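# Hang the ball-filled shallow basket level on the peg

## Task

Use the basket's cord handle to hang the shallow basket on the peg of the stand, keeping it as close to level as possible; the job only counts if all of the balls are still inside the basket at the end.

## Robot and tools

Robot: two arms, left_arm and right_arm, each ending in a two-finger gripper. The fingers point along the gripper's own +z axis and close along its y axis. end_effector_position is the spot between the finger pads, just behind the tips. Base poses in the scene frame: left_arm (+0.023, +0.348, +0.042) m, quat_wxyz (+1.000, 0, 0, +0.018); right_arm (-0.008, -0.324, +0.004) m, quat_wxyz (+1.000, 0, 0, -0.010). A camera stand is fixed to the floor behind the arms.

Frames: the scene frame has its origin at table-top height, halfway between the nominal bases. +z is up, +x points out over the table, and left_arm sits on the +y side. Arm names do not match image sides. Reported hand positions, velocities and targets use the scene frame. Offsets inside commands use the axes of that arm's current Hand target. Reported poses can be a few centimetres off, worse when the arm is stretched far.

execute_actions(actions, cameras): actions is a list of actions. Each action is a table of at most 15 rows, one row per 1/30 s control step; if it has fewer rows, the last row repeats until 15 steps have passed. Each row holds exactly 14 numbers in [-1, 1]: dx, dy, dz, rx, ry, rz, opening for left_arm, followed by the same seven for right_arm. The first six are an offset from the Hand target as it was when the action began, not a pose. Every row counts from that same start, so sending an offset again in a new action moves the hand further. Scale: 1.0 equals 0.6 m for dx, dy, dz and 180 degrees for the rotation vector rx, ry, rz. opening is absolute: +1 fully open (pads about 87 mm apart), +0.5 about 69 mm, 0 about 43 mm, -0.5 about 18 mm, -1 closed. Sending 0 for an arm's six pose numbers re-requests its Hand target. A 0 in the opening slot is a real command, so to leave a gripper alone, resend its current command. cameras: list of names from cam_high, cam_low, cam_left_wrist, cam_right_wrist, ["all"], or []. An empty actions list returns images by default and all result fields.

move(target, speed, blend, opening_speed, blocking, cameras): drives each gripper in a straight line toward a target. target is one 14-number row as above, or a list of up to 15 such rows; every row is an offset from the Hand targets at the start of the move, not from the previous row. speed is metres per second, 0.002 to 2.9, default 0.25 (rotation up to twice that in rad/s); one value or one per target. blend, in metres, rounds corners in a list; 0 stops at each point. opening_speed is the rate of opening change per second on the -1..+1 scale, at least 0.2. A move lasts 0.5 s at minimum and is cut off at 10 s. Paths do not avoid obstacles or the other arm. Faster moves lag more, stray more and hit harder; targets deep past a contact press hard. Avoid paths near an arm's own base, since they may flip its shoulder; go around. blocking=false returns after about 0.5 s while the move continues. The result adds a move: line with the ending (done, off_target, moving, held, fault) and any limits (paced = pose clipped, held = steps withheld). done means at rest within 10 mm and 2 degrees; it says nothing about contact.

wait(seconds 0 to 10): lets time pass with the last commands held; a running move continues and may end it early. stop(): brakes the current move, needing some distance. zoom_image(camera, region [x0, y0, x1, y1] in image pixels, at most 504 by 504): a closer look at the newest picture from that camera. finished_scene(scene: integer 1 to 3, this scene's number): ends the scene irreversibly; the basket must already hang correctly without robot help.

Results: end_effector_position (m) and end_effector_quat_wxyz in the scene frame; Hand target, the last commanded pose after clipping, from which next offsets count; grip_measured on the opening scale (Joint positions give the gripper on 0 closed to 1 open), off by up to about 1 mm; Tool commands; Joint velocities, possibly shown as within noise; joint torques, including arm weight, positive toward larger joint angle, with joints 1 to 3 wrapping at ±28 N m; step readings of positions after execute_actions. Joint ranges (rad): waist -2.618 to 3.054, shoulder 0 to 3.142, elbow 0 to 3.142 (straight at 2.901), wrist pitch -1.571 to 1.571, wrist yaw -1.571 to 1.571, wrist roll -2.094 to 2.094.

Behaviour: commanded orientation is clipped to within 40 degrees of the measured one each step. Friction and weight leave grippers short, low or tilted; small moves may fail or go sideways, so check the pose after each move and correct tilt or send the missing distance. A blocked arm keeps pushing until retargeted behind its gripper. To grip, command about 0.04 below the grip_measured value at first contact; fast closes squeeze harder. Cameras: cam_high and cam_low are fixed; the wrist cameras follow their hands and may lag.

Avoid: dropping the basket or balls, releasing anything while it moves, spilling balls, anything leaving the table, hard hits on fixed or heavy things, arm-to-arm contact or one gripper closing on the other's fingers, strain on wrist camera cables, and long holds at full stretch or pushing into unreachable poses, which heat motors (MOTOR HOT at 75 °C, fault fold at 90 °C). Loose objects may occasionally get nudged.

Each tool is called as name([rows], argument=value, ...), one row to a line, values as JSON.

## Session

execute_actions(actions=[])

zoom_image(camera="cam_high", region=[340, 190, 600, 450])

zoom_image(camera="cam_low", region=[260, 140, 500, 330])

Scene clock: 0.00 s.
left_arm: end_effector_position=(+0.3515, +0.2853, +0.2308) grip_measured=+1.000 end_effector_quat_wxyz=(+0.563, -0.097, +0.818, -0.070) | right_arm: end_effector_position=(+0.3744, -0.1864, +0.2193) grip_measured=+1.000 end_effector_quat_wxyz=(+0.503, +0.062, +0.827, +0.244)
Joint positions: left_arm=[-0.318 0.948 0.665 -0.095 -0.258 -0.342 1] | right_arm=[0.267 1.26 0.933 -0.061 -0.121 0.478 1]
Joint velocities: within noise
Joint torques (N m): no reading
Heat: left arm: 23 °C; right arm: 25 °C.
Hand target: left_arm +0.3535, +0.2848, +0.2388; +0.571, -0.098, +0.812, -0.073 | right_arm +0.3748, -0.1863, +0.2239; +0.506, +0.062, +0.824, +0.245
Tool commands: left_gripper/opening=+1.0 right_gripper/opening=+1.0
camera_calibration:
cam_left_wrist: T_world_to_cam=[[0.0840941, -0.970352, 0.226594, 0.190655], [-0.935233, -0.15534, -0.318132, 0.471058], [0.343899, -0.185166, -0.920569, 0.289604], [0, 0, 0, 1]] pos_world=[0.324922, 0.311801, 0.373258]
cam_right_wrist: T_world_to_cam=[[0.145058, -0.875239, -0.461427, -0.1187], [-0.971726, -0.0382133, -0.232997, 0.427826], [0.186296, 0.482179, -0.856036, 0.351293], [0, 0, 0, 1]] pos_world=[0.367504, -0.256929, 0.34563]

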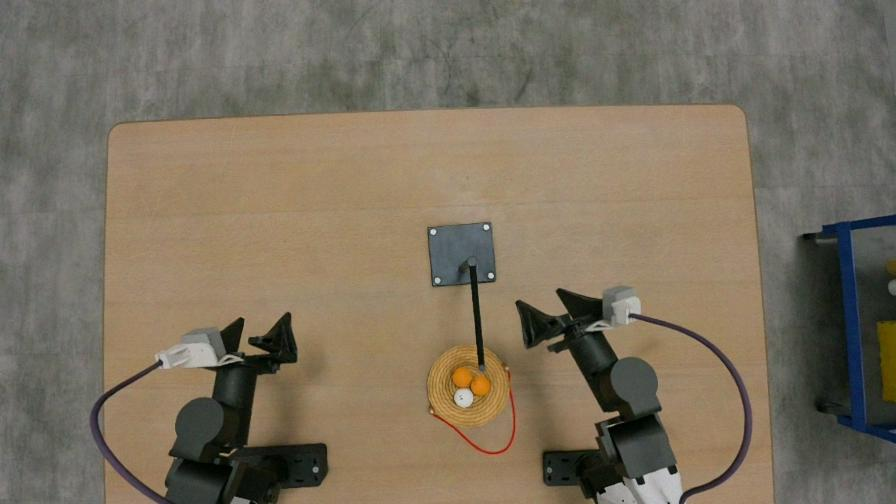

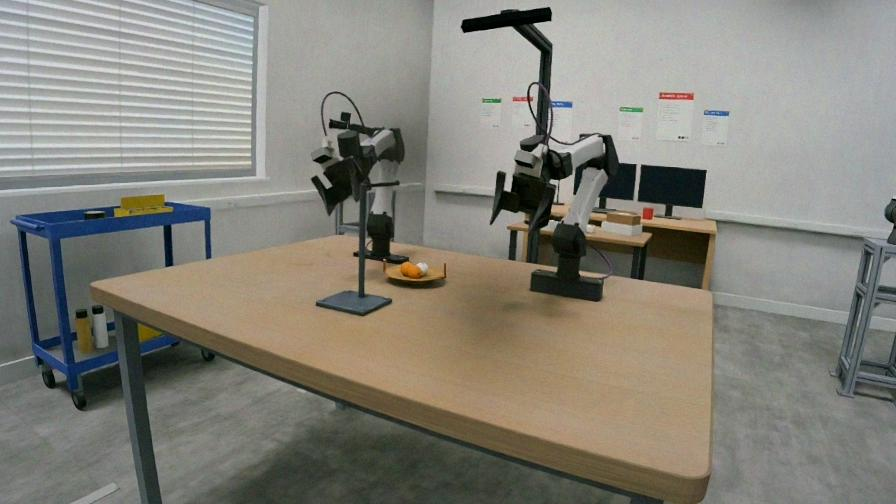

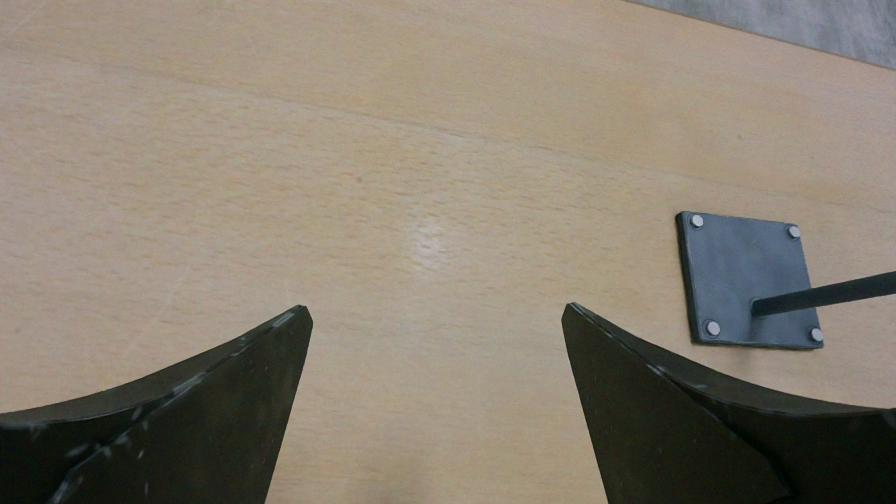

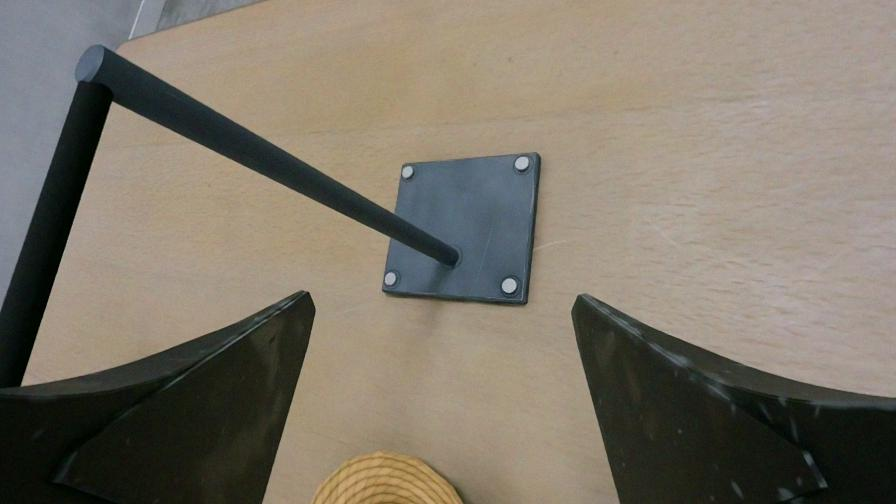

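Scaled by 1.938 from the camera's 896x504 image, which has a finer 1280x720 frame.

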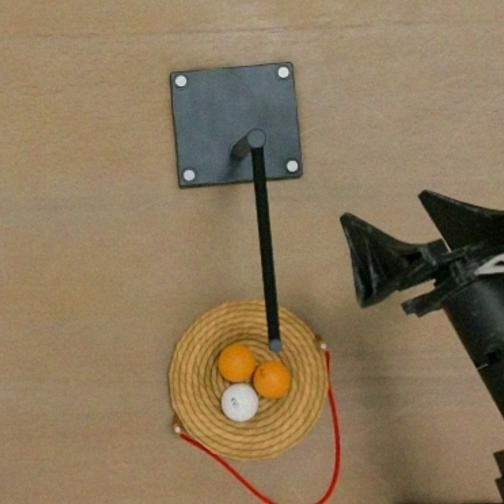

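Scaled by 2.100 from the camera's 896x504 image, which has a finer 1280x720 frame.

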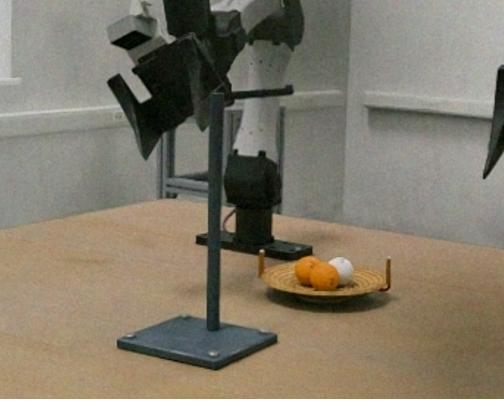

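move([
  [0,0,0,0,0,0,1,-0.012,-0.034,-0.243,-0.041,0.162,-0.171,0.0],
  [0,0,0,0,0,0,1,0.442,0.084,-0.347,-0.102,0.404,-0.428,0.0],
], blend=[0.03,0], speed=0.2, cameras=["cam_low","cam_right_wrist","cam_high"])

zoom_image(camera="cam_high", region=[340, 290, 560, 500])

Scene clock: 6.77 s.
left_arm: end_effector_position=(+0.3515, +0.2853, +0.2308) grip_measured=+1.000 end_effector_quat_wxyz=(+0.563, -0.097, +0.818, -0.070) | right_arm: end_effector_position=(+0.0581, -0.1235, +0.1116) grip_measured=+0.000 end_effector_quat_wxyz=(-0.005, -0.645, +0.764, +0.006)
Joint positions: left_arm=[-0.318 0.948 0.665 -0.095 -0.258 -0.342 1] | right_arm=[1.288 1.5 1.183 -1.256 -0.015 -0.135 0.5]
Joint torques (N m): left_arm=[-0.13 -2.33 6.83 2.11 -0.09 -0.15] | right_arm=[0.54 -5.01 7.57 0.4 0.28 0.28]
Heat: left arm: 24 °C; right arm: 26 °C.
Hand target: left_arm +0.3535, +0.2848, +0.2388; +0.571, -0.098, +0.812, -0.073 | right_arm +0.0600, -0.1208, +0.1105; +0.000, -0.644, +0.765, +0.000
Off the commanded pose: left_arm 0.008 m, 1 deg | right_arm 0.004 m, 1 deg.
move: done
camera_calibration:
cam_right_wrist: T_world_to_cam=[[0.986868, -0.16091, -0.0141204, -0.0780587], [-0.0934812, -0.640234, 0.76247, -0.138707], [-0.131729, -0.751138, -0.646869, 0.13044], [0, 0, 0, 1]] pos_world=[0.08125, -0.00338649, 0.189035]
Images, in order (width x height): cam_high 896x504, cam_low 896x504, cam_right_wrist 896x504.

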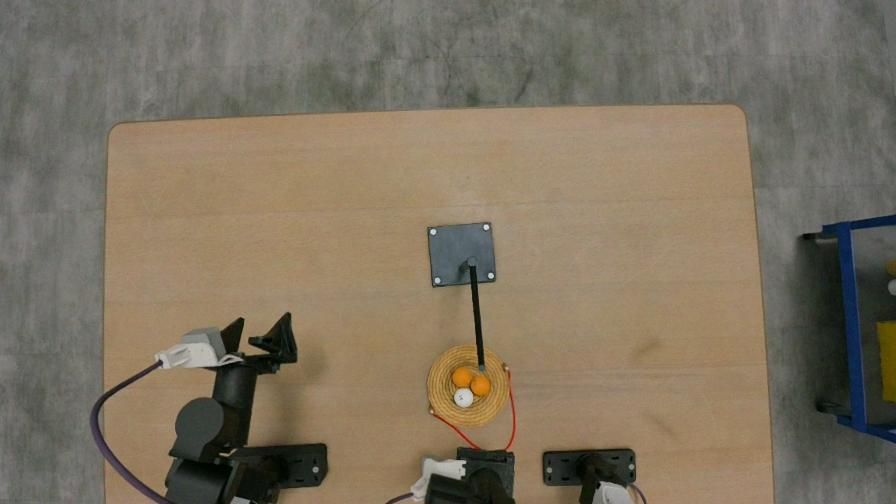

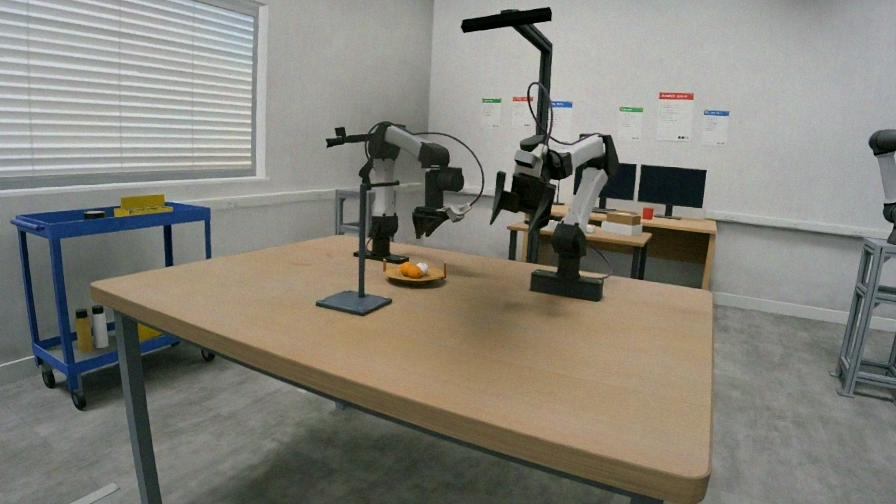

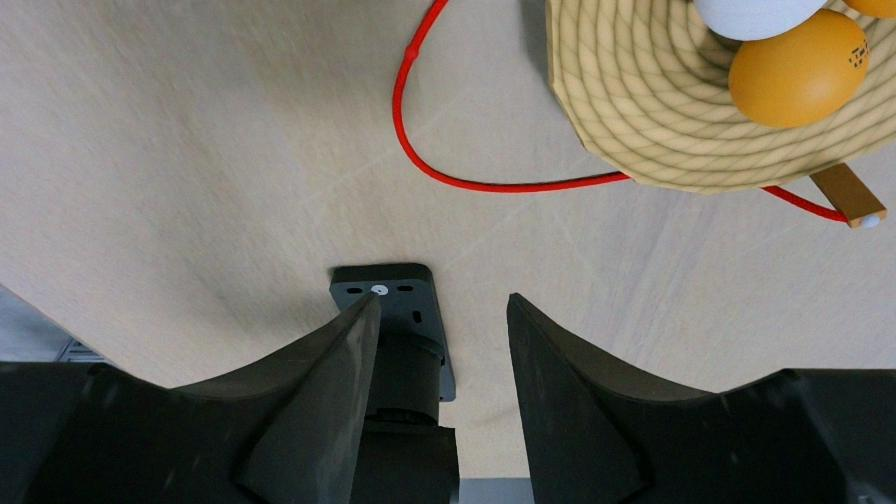

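Scaled by 2.291 from the camera's 896x504 image, which has a finer 1280x720 frame.

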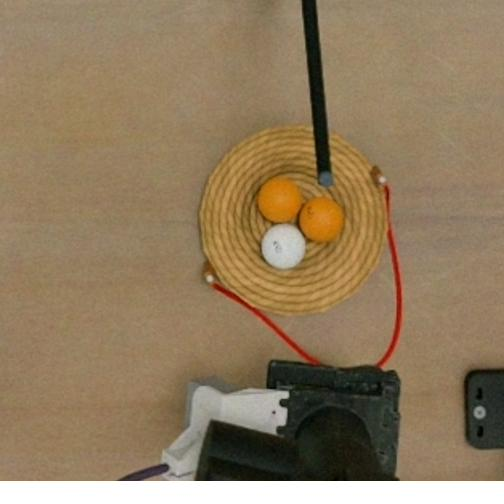

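move(target=[0,0,0,0,0,0,1,0.0495,0.017,0.117,0,0,-0.194,0.0], speed=0.12, cameras=["cam_right_wrist"])

Scene clock: 11.07 s.
left_arm: end_effector_position=(+0.3515, +0.2853, +0.2308) grip_measured=+1.000 end_effector_quat_wxyz=(+0.563, -0.097, +0.818, -0.070) | right_arm: end_effector_position=(+0.0429, -0.1497, +0.0381) grip_measured=+0.000 end_effector_quat_wxyz=(+0.014, +0.839, -0.545, -0.002)
Joint positions: left_arm=[-0.318 0.948 0.665 -0.095 -0.258 -0.342 1] | right_arm=[1.422 1.443 0.83 -0.983 -0.015 -0.588 0.5]
Joint torques (N m): left_arm=[-0.13 -2.35 6.79 2.1 -0.08 -0.13] | right_arm=[0.7 -7.42 5.74 0.32 0.25 0.05]
Heat: left arm: 25 °C; right arm: 26 °C.
Hand target: left_arm +0.3535, +0.2848, +0.2388; +0.571, -0.098, +0.812, -0.073 | right_arm +0.0449, -0.1483, +0.0403; +0.000, +0.844, -0.537, +0.000
Off the commanded pose: left_arm 0.008 m, 1 deg | right_arm 0.003 m, 2 deg.
move: done
camera_calibration:
cam_right_wrist: T_world_to_cam=[[0.910864, 0.411908, -0.0256622, 0.0211718], [0.280414, -0.572066, 0.770785, -0.10699], [0.302812, -0.709276, -0.636579, 0.0485413], [0, 0, 0, 1]] pos_world=[-0.00398225, -0.0354967, 0.11391]
Images, in order (width x height): cam_right_wrist 896x504.

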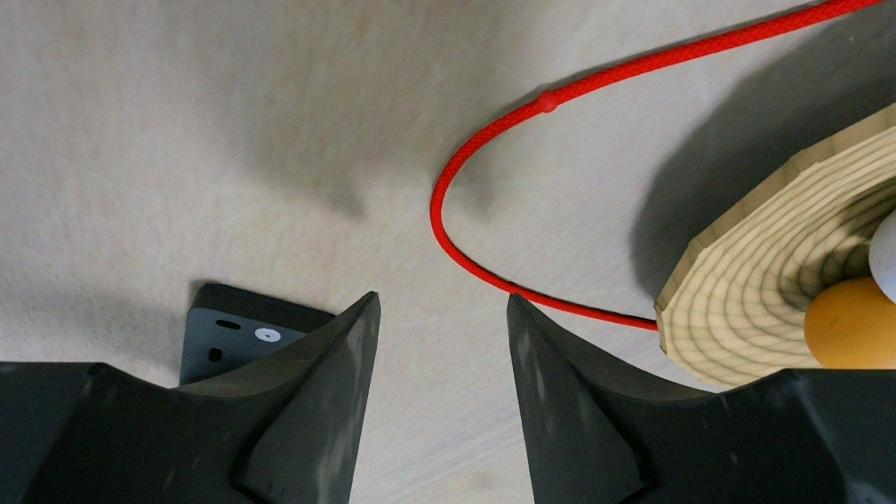

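move(target=[0,0,0,0,0,0,1,-0.0233,0.004,0.047,0,0,0,0.0], speed=0.06, cameras=["cam_right_wrist"])

Scene clock: 12.77 s.
left_arm: end_effector_position=(+0.3515, +0.2853, +0.2308) grip_measured=+1.000 end_effector_quat_wxyz=(+0.563, -0.097, +0.818, -0.070) | right_arm: end_effector_position=(+0.0361, -0.1351, +0.0159) grip_measured=+0.000 end_effector_quat_wxyz=(-0.002, +0.844, -0.536, -0.009)
Joint positions: left_arm=[-0.318 0.948 0.665 -0.095 -0.258 -0.342 1] | right_arm=[1.465 1.497 0.787 -0.849 -0.015 -0.565 0.5]
Joint torques (N m): left_arm=[-0.23 -2.28 6.76 2.14 -0.07 -0.14] | right_arm=[0.75 -4.21 5.72 0.48 0.25 0.23]
Heat: left arm: 25 °C; right arm: 26 °C.
Hand target: left_arm +0.3535, +0.2848, +0.2388; +0.571, -0.098, +0.812, -0.073 | right_arm +0.0368, -0.1368, +0.0121; +0.000, +0.844, -0.537, +0.000
Off the commanded pose: left_arm 0.008 m, 1 deg | right_arm 0.004 m, 1 deg.
move: done
camera_calibration:
cam_right_wrist: T_world_to_cam=[[0.90291, 0.42979, -0.00577758, 0.0230136], [0.287425, -0.593724, 0.751584, -0.0824997], [0.319593, -0.680274, -0.659612, 0.050509], [0, 0, 0, 1]] pos_world=[-0.013209, -0.0245132, 0.0954548]
Images, in order (width x height): cam_right_wrist 896x504.

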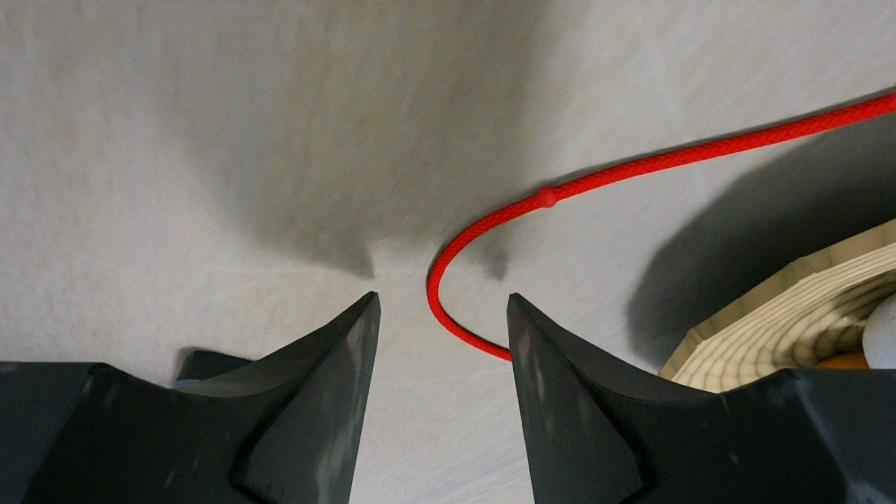

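move([
  [0,0,0,0,0,0,1,0.0,0,0.014,0,0,0,0.0],
  [0,0,0,0,0,0,1,0.0,0,0.014,0,0,0,-1],
], speed=0.05, opening_speed=0.6, cameras=["cam_right_wrist"])

Scene clock: 15.77 s.
left_arm: end_effector_position=(+0.3515, +0.2853, +0.2308) grip_measured=+1.000 end_effector_quat_wxyz=(+0.563, -0.097, +0.818, -0.070) | right_arm: end_effector_position=(+0.0373, -0.1348, +0.0082) grip_measured=-0.973 end_effector_quat_wxyz=(-0.003, +0.844, -0.537, -0.006)
Joint positions: left_arm=[-0.318 0.948 0.665 -0.095 -0.258 -0.342 1] | right_arm=[1.465 1.515 0.768 -0.813 -0.008 -0.563 0.014]
Joint torques (N m): left_arm=[0.01 -2.26 6.86 2.11 -0.1 -0.15] | right_arm=[0.72 -4.22 5.42 0.48 0.18 0.23]
Heat: left arm: 25 °C; right arm: 26 °C.
Hand target: left_arm +0.3535, +0.2848, +0.2388; +0.571, -0.098, +0.812, -0.073 | right_arm +0.0368, -0.1367, +0.0037; +0.000, +0.844, -0.537, +0.000
Off the commanded pose: left_arm 0.008 m, 1 deg | right_arm 0.005 m, 1 deg.
move: done
camera_calibration:
cam_right_wrist: T_world_to_cam=[[0.903645, 0.428282, -0.000128931, 0.0216027], [0.281537, -0.593796, 0.753753, -0.0767355], [0.322742, -0.681161, -0.657158, 0.0449261], [0, 0, 0, 1]] pos_world=[-0.0124169, -0.0242154, 0.0873659]
Images, in order (width x height): cam_right_wrist 896x504.

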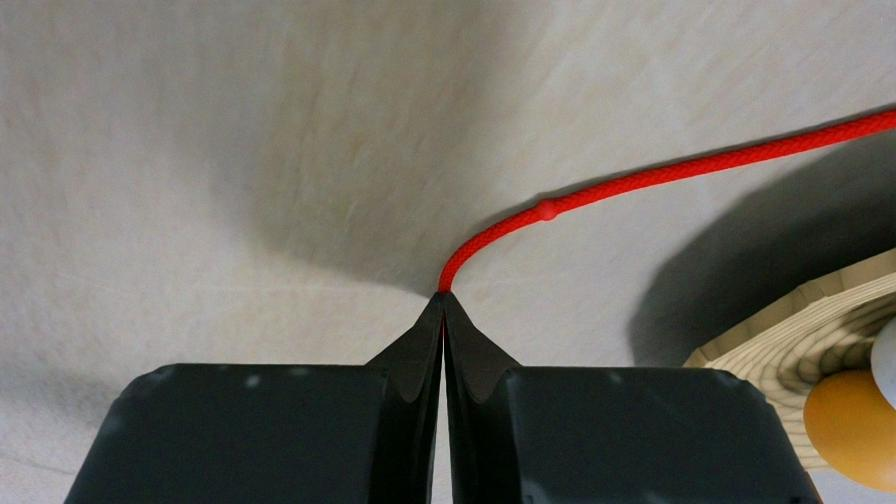

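move([
  [0,0,0,0,0,0,1,0.0,0,0.0,0,0,0,-0.5],
  [0,0,0,0,0,0,1,0.0,0,0.009,0,0,0,-0.5],
  [0,0,0,0,0,0,1,0.0,0,0.009,0,0,0,-1],
], speed=0.05, opening_speed=0.6, cameras=["cam_right_wrist"])

zoom_image(camera="cam_right_wrist", region=[380, 200, 520, 340])

Scene clock: 18.77 s.
left_arm: end_effector_position=(+0.3515, +0.2853, +0.2308) grip_measured=+1.000 end_effector_quat_wxyz=(+0.563, -0.097, +0.818, -0.070) | right_arm: end_effector_position=(+0.0368, -0.1351, +0.0054) grip_measured=-0.884 end_effector_quat_wxyz=(-0.003, +0.843, -0.538, -0.006)
Joint positions: left_arm=[-0.318 0.948 0.665 -0.095 -0.258 -0.342 1] | right_arm=[1.467 1.52 0.76 -0.8 -0.008 -0.56 0.058]
Joint torques (N m): left_arm=[-0.2 -2.36 6.8 2.12 -0.09 -0.13] | right_arm=[0.58 -3.58 4.85 0.6 0.18 0.19]
Heat: left arm: 26 °C; right arm: 26 °C.
Hand target: left_arm +0.3535, +0.2848, +0.2388; +0.571, -0.098, +0.812, -0.073 | right_arm +0.0368, -0.1367, -0.0017; +0.000, +0.844, -0.537, +0.000
Off the commanded pose: left_arm 0.008 m, 1 deg | right_arm 0.007 m, 1 deg.
move: done
camera_calibration:
cam_right_wrist: T_world_to_cam=[[0.904274, 0.426954, 0.000147653, 0.0219115], [0.28043, -0.594202, 0.753846, -0.0746933], [0.321945, -0.681641, -0.657052, 0.043014], [0, 0, 0, 1]] pos_world=[-0.0127159, -0.024418, 0.0845664]
Images, in order (width x height): cam_right_wrist 896x504.

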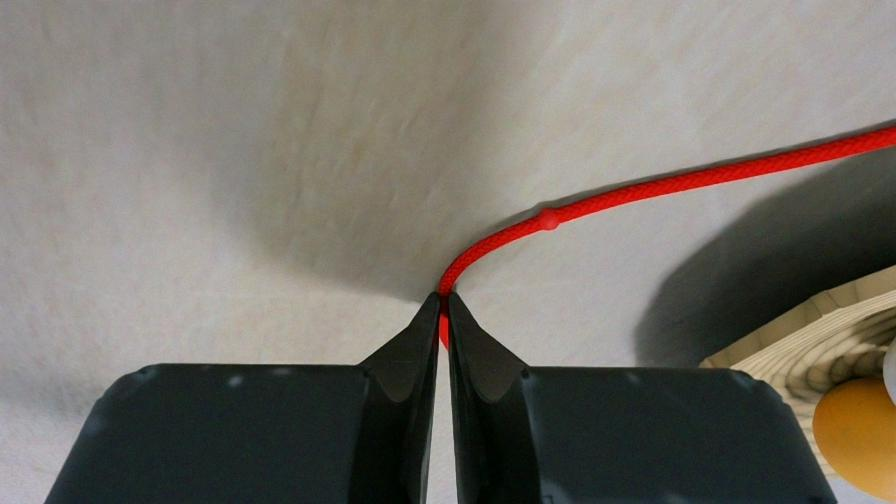

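Scaled by 3.600 from the camera's 896x504 image, which has a finer 1280x720 frame.

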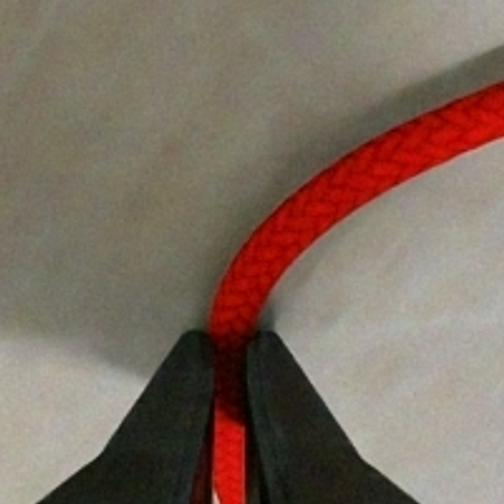

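move([
  [0,0,0,0,0,0,1,0.0145,-0.0907,-0.19,0,0,0,-1],
  [0,0,0,0,0,0,1,0.0145,-0.237,-0.35,0.1646,0.0319,0.1197,-1],
], blend=[0.03,0], speed=0.1, cameras=["cam_low","cam_right_wrist","cam_high"])

zoom_image(camera="cam_high", region=[400, 320, 540, 460])

zoom_image(camera="cam_low", region=[340, 150, 500, 310])

Scene clock: 24.53 s.
left_arm: end_effector_position=(+0.3515, +0.2853, +0.2308) grip_measured=+1.000 end_effector_quat_wxyz=(+0.563, -0.097, +0.818, -0.070) | right_arm: end_effector_position=(+0.1672, -0.0864, +0.2054) grip_measured=-0.884 end_effector_quat_wxyz=(-0.186, +0.703, -0.665, +0.168)
Joint positions: left_arm=[-0.318 0.948 0.665 -0.095 -0.258 -0.342 1] | right_arm=[1.28 1.586 1.548 -1.326 0.465 -0.416 0.058]
Joint torques (N m): left_arm=[-0.08 -2.3 6.8 2.1 -0.09 -0.16] | right_arm=[0.58 -5.46 9.29 0.59 0.62 0.3]
Heat: left arm: 26 °C; right arm: 27 °C.
Hand target: left_arm +0.3535, +0.2848, +0.2388; +0.571, -0.098, +0.812, -0.073 | right_arm +0.1693, -0.0842, +0.2083; -0.188, +0.701, -0.665, +0.178
Off the commanded pose: left_arm 0.008 m, 1 deg | right_arm 0.004 m, 1 deg.
move: done
camera_calibration:
cam_right_wrist: T_world_to_cam=[[0.872681, 0.0513667, 0.485582, -0.243665], [-0.328269, -0.67447, 0.661309, -0.119194], [0.361479, -0.736513, -0.571735, 0.136821], [0, 0, 0, 1]] pos_world=[0.124056, 0.0328945, 0.275368]
Images, in order (width x height): cam_high 896x504, cam_low 896x504, cam_right_wrist 896x504.

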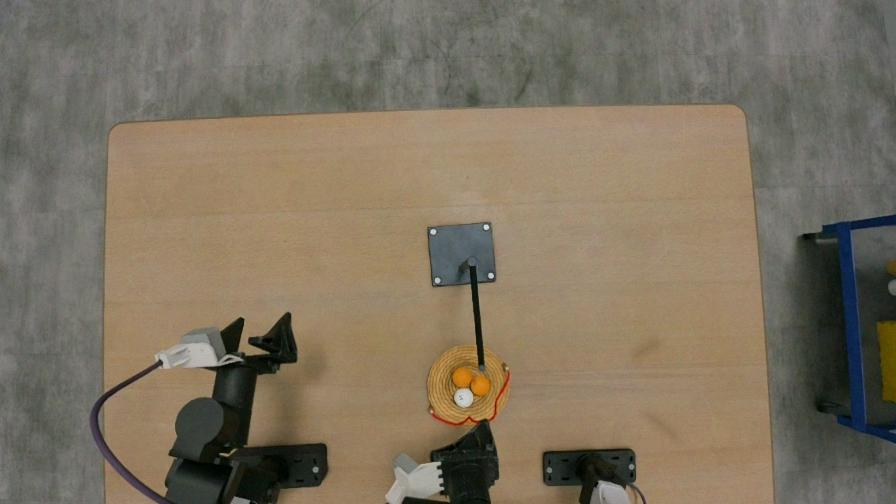

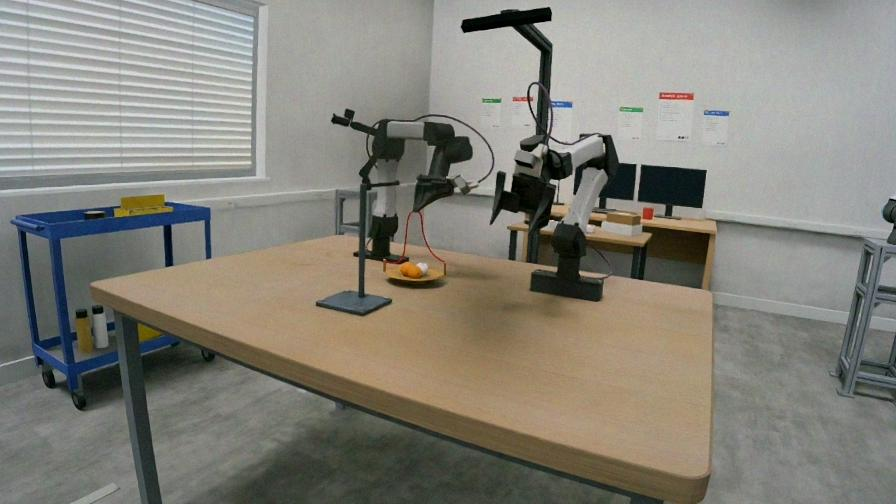

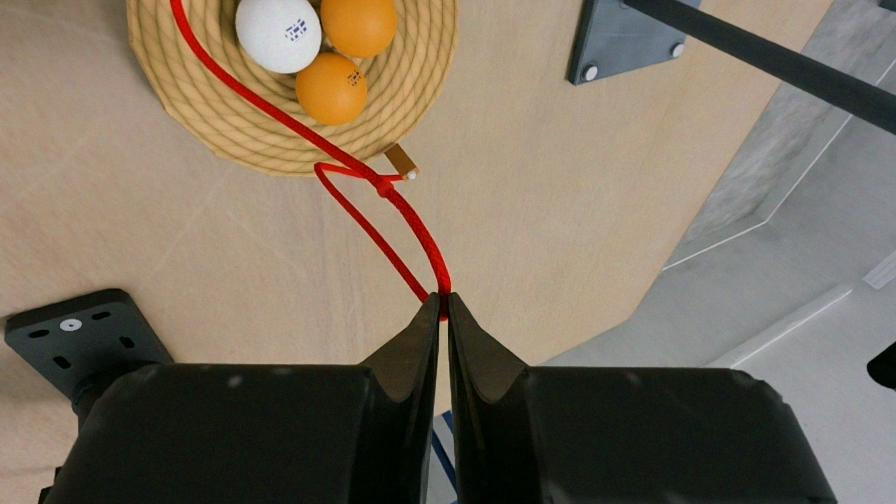

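Scaled by 3.600 from the camera's 896x504 image, which has a finer 1280x720 frame.

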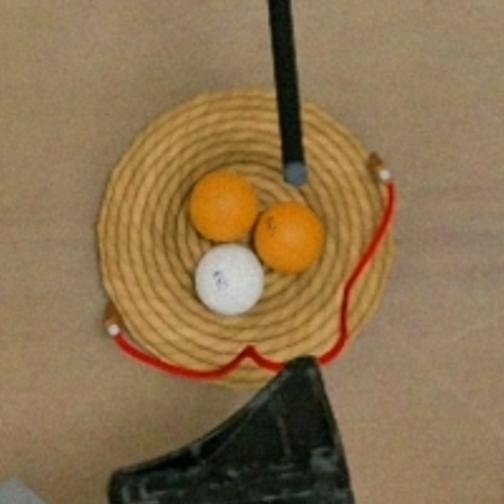

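Scaled by 3.150 from the camera's 896x504 image, which has a finer 1280x720 frame.

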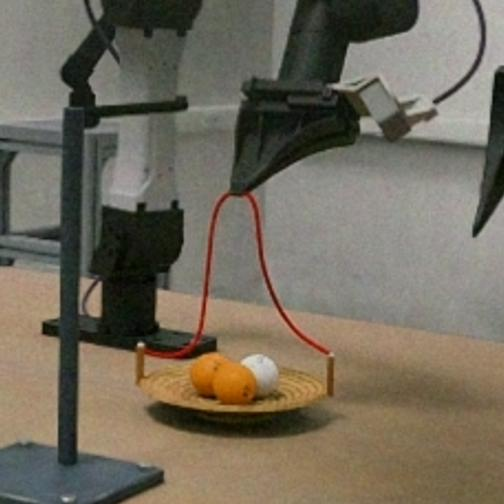

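move(target=[0,0,0,0,0,0,1,-0.0075,-0.077,-0.1,0.055,0,0,-1], speed=0.035)

wait(seconds=1, cameras=["cam_low","cam_right_wrist","cam_high"])

zoom_image(camera="cam_high", region=[400, 320, 540, 460])

zoom_image(camera="cam_low", region=[340, 150, 500, 310])

Scene clock: 27.77 s.
left_arm: end_effector_position=(+0.3515, +0.2853, +0.2308) grip_measured=+1.000 end_effector_quat_wxyz=(+0.563, -0.097, +0.818, -0.070) | right_arm: end_effector_position=(+0.1757, -0.0814, +0.2774) grip_measured=-0.884 end_effector_quat_wxyz=(-0.240, +0.687, -0.650, +0.220)
Joint positions: left_arm=[-0.318 0.948 0.665 -0.095 -0.258 -0.342 1] | right_arm=[1.332 1.647 1.848 -1.525 0.621 -0.393 0.058]
Joint torques (N m): left_arm=[-0.18 -2.1 6.82 2.1 -0.08 -0.14] | right_arm=[0.73 -5.74 9.09 0.69 0.87 0.22]
Heat: left arm: 26 °C; right arm: 28 °C.
Hand target: left_arm +0.3535, +0.2848, +0.2388; +0.571, -0.098, +0.812, -0.073 | right_arm +0.1791, -0.0793, +0.2833; -0.247, +0.682, -0.647, +0.235
Off the commanded pose: left_arm 0.008 m, 1 deg | right_arm 0.007 m, 2 deg.
move: done

Scene clock: 28.77 s.
left_arm: end_effector_position=(+0.3515, +0.2853, +0.2308) grip_measured=+1.000 end_effector_quat_wxyz=(+0.563, -0.097, +0.818, -0.070) | right_arm: end_effector_position=(+0.1758, -0.0815, +0.2775) grip_measured=-0.884 end_effector_quat_wxyz=(-0.240, +0.687, -0.650, +0.220)
Joint positions: left_arm=[-0.318 0.948 0.665 -0.095 -0.258 -0.342 1] | right_arm=[1.332 1.647 1.848 -1.525 0.622 -0.393 0.058]
Joint torques (N m): left_arm=[-0.14 -2.28 6.79 2.13 -0.12 -0.12] | right_arm=[0.76 -5.75 9.07 0.67 0.87 0.23]
Heat: left arm: 27 °C; right arm: 28 °C.
Hand target: left_arm +0.3535, +0.2848, +0.2388; +0.571, -0.098, +0.812, -0.073 | right_arm +0.1791, -0.0793, +0.2833; -0.247, +0.682, -0.647, +0.235
Tool commands: left_gripper/opening=+1.0 right_gripper/opening=-1.0
Off the commanded pose: left_arm 0.008 m, 1 deg | right_arm 0.007 m, 2 deg.
wait: 1.00 s; at rest by 0.17 s
camera_calibration:
cam_right_wrist: T_world_to_cam=[[0.786487, 0.0455314, 0.615927, -0.307893], [-0.428699, -0.677646, 0.597506, -0.125667], [0.444586, -0.733977, -0.51344, 0.147982], [0, 0, 0, 1]] pos_world=[0.12249, 0.0374768, 0.340706]
Images, in order (width x height): cam_high 896x504, cam_low 896x504, cam_right_wrist 896x504.

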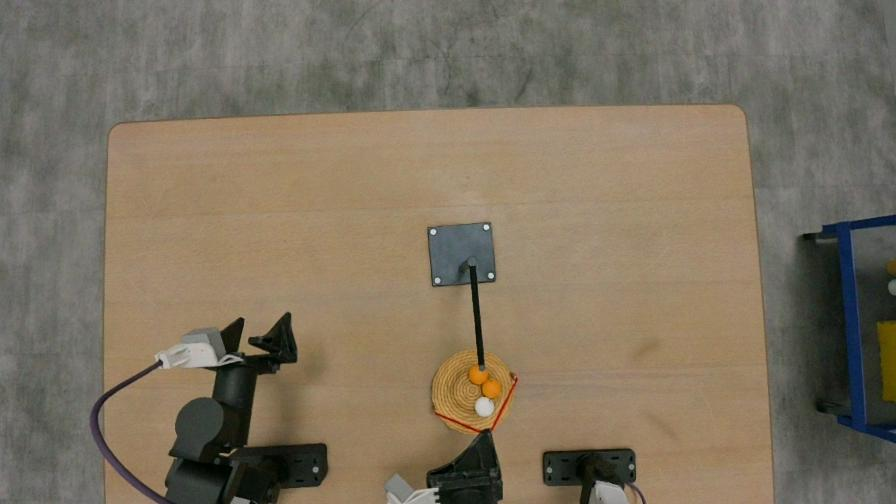

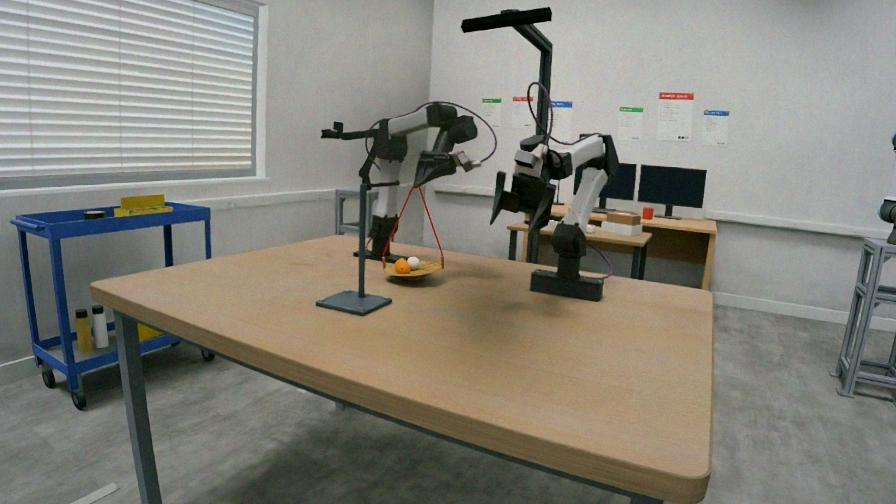

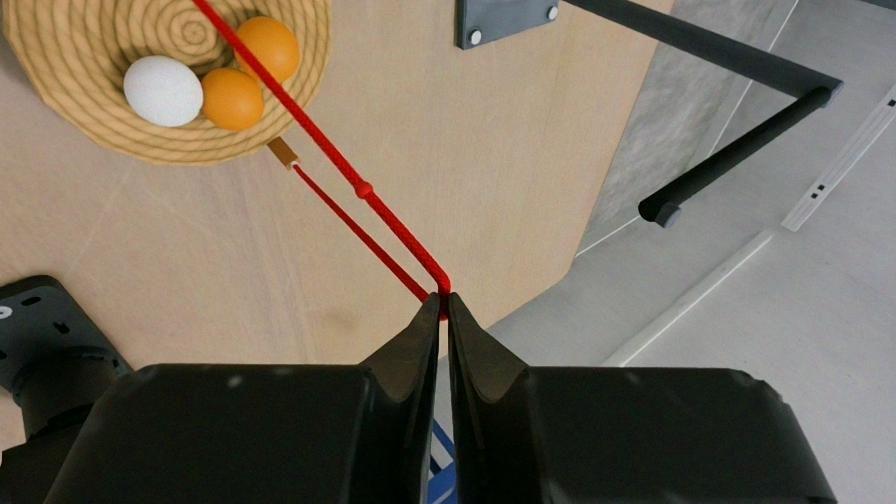

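Scaled by 3.600 from the camera's 896x504 image, which has a finer 1280x720 frame.

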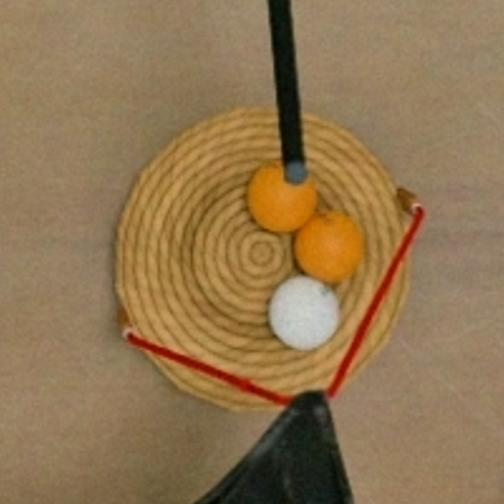

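Scaled by 3.150 from the camera's 896x504 image, which has a finer 1280x720 frame.

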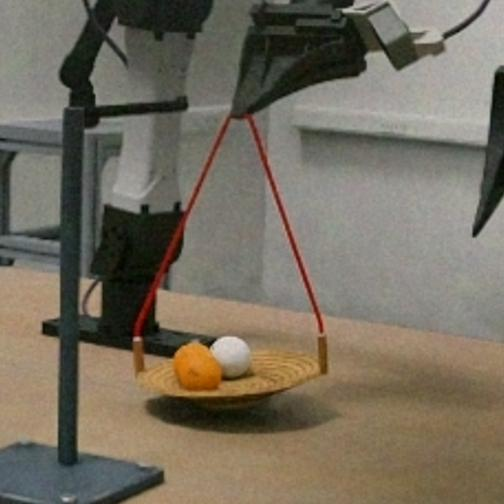

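move(target=[0,0,0,0,0,0,1,0,-0.03,-0.05,0.0,0,0,-1], speed=0.035)

wait(seconds=1.5, cameras=["cam_low","cam_right_wrist","cam_high"])

zoom_image(camera="cam_high", region=[400, 320, 540, 460])

zoom_image(camera="cam_low", region=[340, 150, 500, 310])

Scene clock: 30.60 s.
left_arm: end_effector_position=(+0.3515, +0.2853, +0.2308) grip_measured=+1.000 end_effector_quat_wxyz=(+0.563, -0.097, +0.818, -0.070) | right_arm: end_effector_position=(+0.1716, -0.0750, +0.3013) grip_measured=-0.884 end_effector_quat_wxyz=(-0.263, +0.689, -0.640, +0.214)
Joint positions: left_arm=[-0.318 0.948 0.665 -0.095 -0.258 -0.342 1] | right_arm=[1.36 1.664 1.962 -1.577 0.637 -0.402 0.058]
Joint torques (N m): left_arm=[-0.18 -2.29 6.75 2.11 -0.07 -0.13] | right_arm=[0.75 -9.17 8.76 0.76 0.88 0.05]
Heat: left arm: 27 °C; right arm: 28 °C.
Hand target: left_arm +0.3535, +0.2848, +0.2388; +0.571, -0.098, +0.812, -0.073 | right_arm +0.1737, -0.0795, +0.3178; -0.247, +0.682, -0.647, +0.235
Off the commanded pose: left_arm 0.008 m, 1 deg | right_arm 0.017 m, 3 deg.
joint sent to its limit (right arm) — joint 4 (wrist pitch), lower limit. The joint targets are off in orientation, not in position.
move: off_target (right_arm)

Scene clock: 32.10 s.
left_arm: end_effector_position=(+0.3515, +0.2853, +0.2308) grip_measured=+1.000 end_effector_quat_wxyz=(+0.563, -0.097, +0.818, -0.070) | right_arm: end_effector_position=(+0.1717, -0.0751, +0.3014) grip_measured=-0.884 end_effector_quat_wxyz=(-0.263, +0.690, -0.640, +0.214)
Joint positions: left_arm=[-0.318 0.948 0.665 -0.095 -0.258 -0.342 1] | right_arm=[1.36 1.664 1.962 -1.578 0.637 -0.403 0.058]
Joint torques (N m): left_arm=[-0.09 -2.28 6.75 2.1 -0.1 -0.15] | right_arm=[0.73 -9.17 8.75 0.74 0.88 0.04]
Heat: left arm: 27 °C; right arm: 28 °C.
Hand target: left_arm +0.3535, +0.2848, +0.2388; +0.571, -0.098, +0.812, -0.073 | right_arm +0.1737, -0.0796, +0.3178; -0.247, +0.682, -0.647, +0.235
Tool commands: left_gripper/opening=+1.0 right_gripper/opening=-1.0
Off the commanded pose: left_arm 0.008 m, 1 deg | right_arm 0.017 m, 3 deg.
wait: 1.50 s; at rest by 0.17 s
camera_calibration:
cam_right_wrist: T_world_to_cam=[[0.768856, 0.0490192, 0.63754, -0.322914], [-0.421763, -0.710526, 0.563266, -0.13076], [0.480599, -0.701962, -0.525618, 0.16667], [0, 0, 0, 1]] pos_world=[0.113023, 0.0399163, 0.367128]
Images, in order (width x height): cam_high 896x504, cam_low 896x504, cam_right_wrist 896x504.

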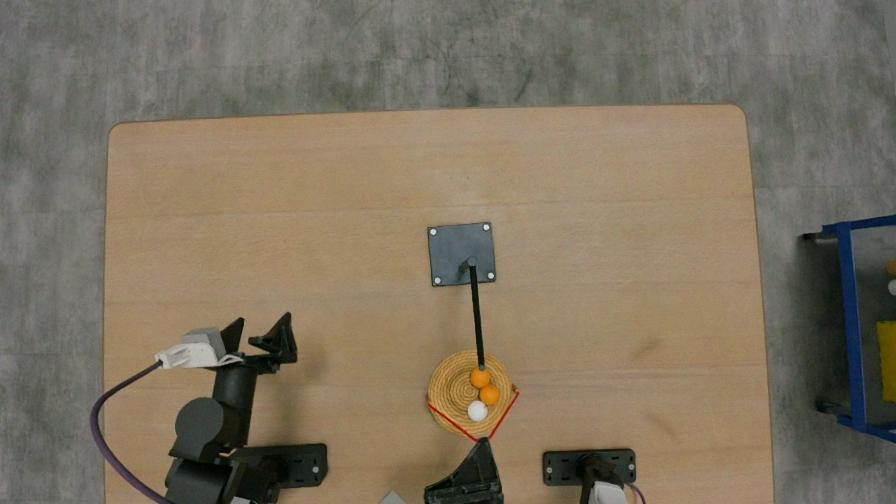

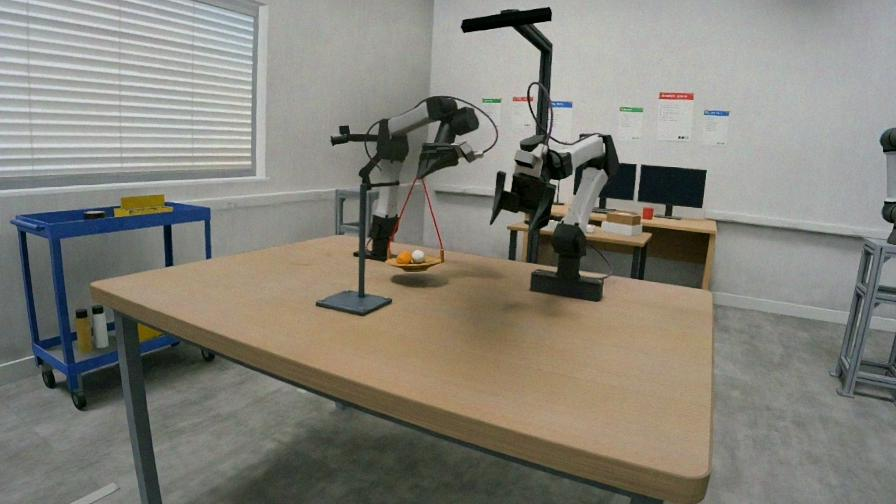

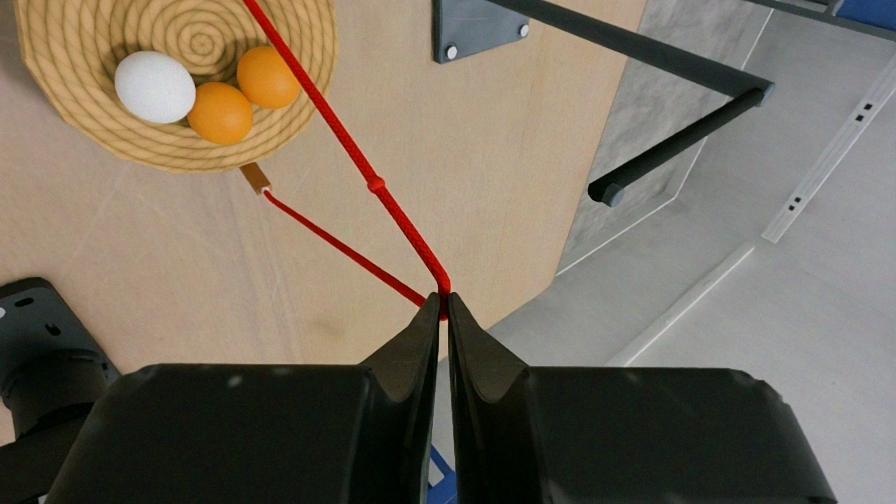

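Scaled by 3.600 from the camera's 896x504 image, which has a finer 1280x720 frame.

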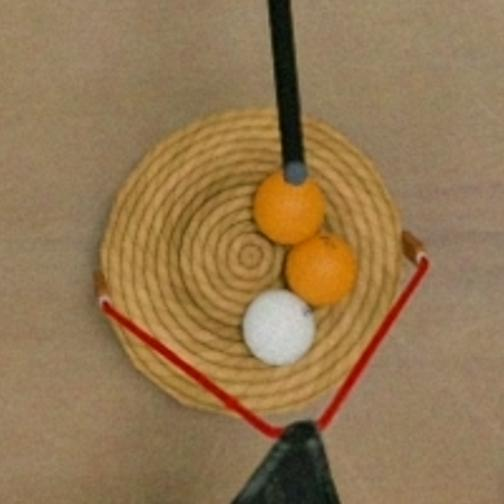

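Scaled by 3.150 from the camera's 896x504 image, which has a finer 1280x720 frame.

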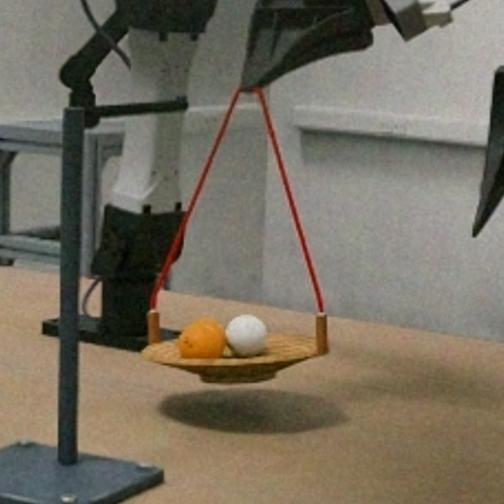

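move([
  [0,0,0,0,0,0,1,0,0.06,0.0716,0.0,0,0,-1],
  [0,0,0,0,0,0,1,0.007,0.2635,0.123,-0.11,0,0,-1],
  [0,0,0,0,0,0,1,0.001,0.496,0.25,-0.222,0,0,-1],
], speed=[0.03,0.1,0.1], blend=[0,0.03,0], cameras=["cam_low","cam_right_wrist","cam_high"])

Scene clock: 40.13 s.
left_arm: end_effector_position=(+0.3515, +0.2853, +0.2308) grip_measured=+1.000 end_effector_quat_wxyz=(+0.563, -0.097, +0.818, -0.070) | right_arm: end_effector_position=(+0.0461, -0.0864, +0.0174) grip_measured=-0.884 end_effector_quat_wxyz=(-0.010, +0.727, -0.686, +0.004)
Joint positions: left_arm=[-0.318 0.948 0.665 -0.095 -0.258 -0.342 1] | right_arm=[1.42 1.702 1.004 -0.861 0.018 -0.229 0.058]
Joint torques (N m): left_arm=[-0.12 -2.28 6.78 2.13 -0.09 -0.14] | right_arm=[0.28 -6.06 5.81 0.47 -0.06 0.24]
Heat: left arm: 27 °C; right arm: 28 °C.
Hand target: left_arm +0.3535, +0.2848, +0.2388; +0.571, -0.098, +0.812, -0.073 | right_arm +0.0417, -0.0870, +0.0119; +0.000, +0.725, -0.688, +0.000
Off the commanded pose: left_arm 0.008 m, 1 deg | right_arm 0.007 m, 1 deg.
move: done
camera_calibration:
cam_right_wrist: T_world_to_cam=[[0.99776, 0.0636117, 0.0207211, -0.0433256], [0.0258381, -0.652091, 0.757701, -0.0507524], [0.0617107, -0.755468, -0.652273, 0.0867033], [0, 0, 0, 1]] pos_world=[0.0391894, 0.0351624, 0.0959071]
Images, in order (width x height): cam_high 896x504, cam_low 896x504, cam_right_wrist 896x504.

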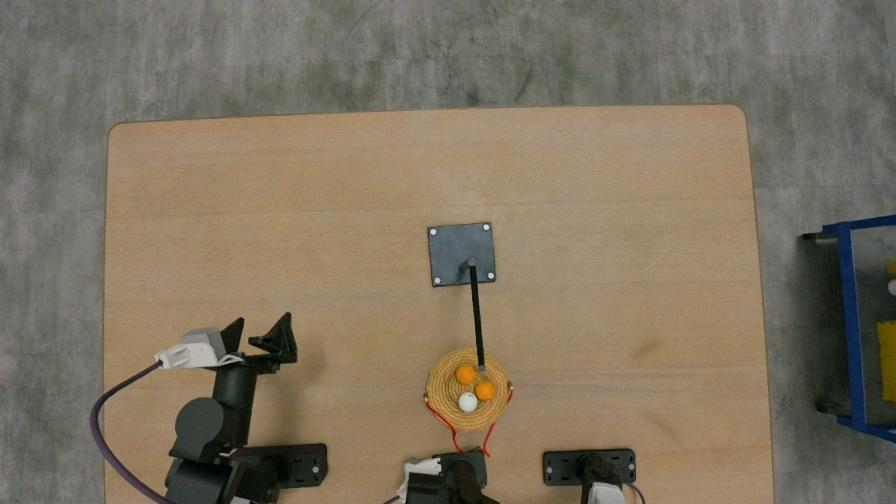

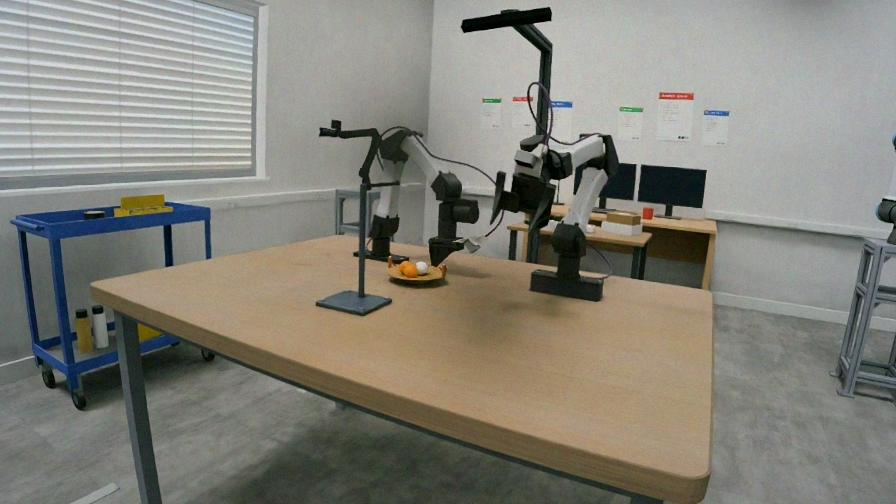

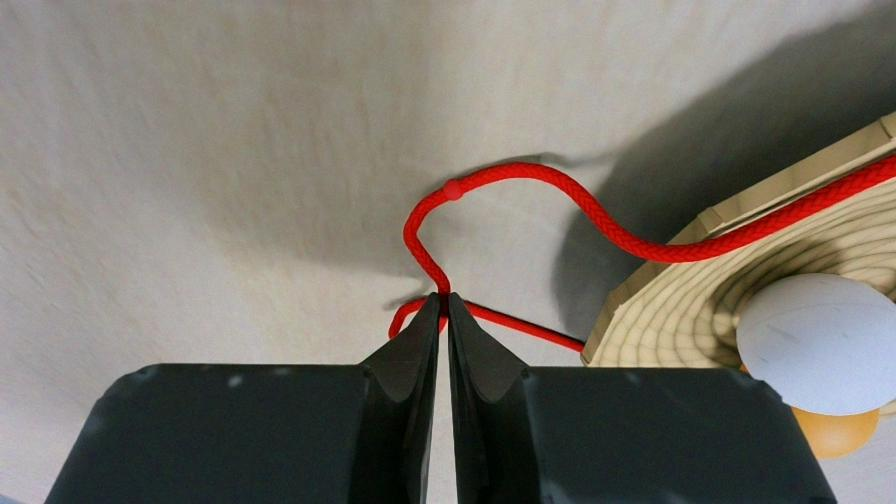

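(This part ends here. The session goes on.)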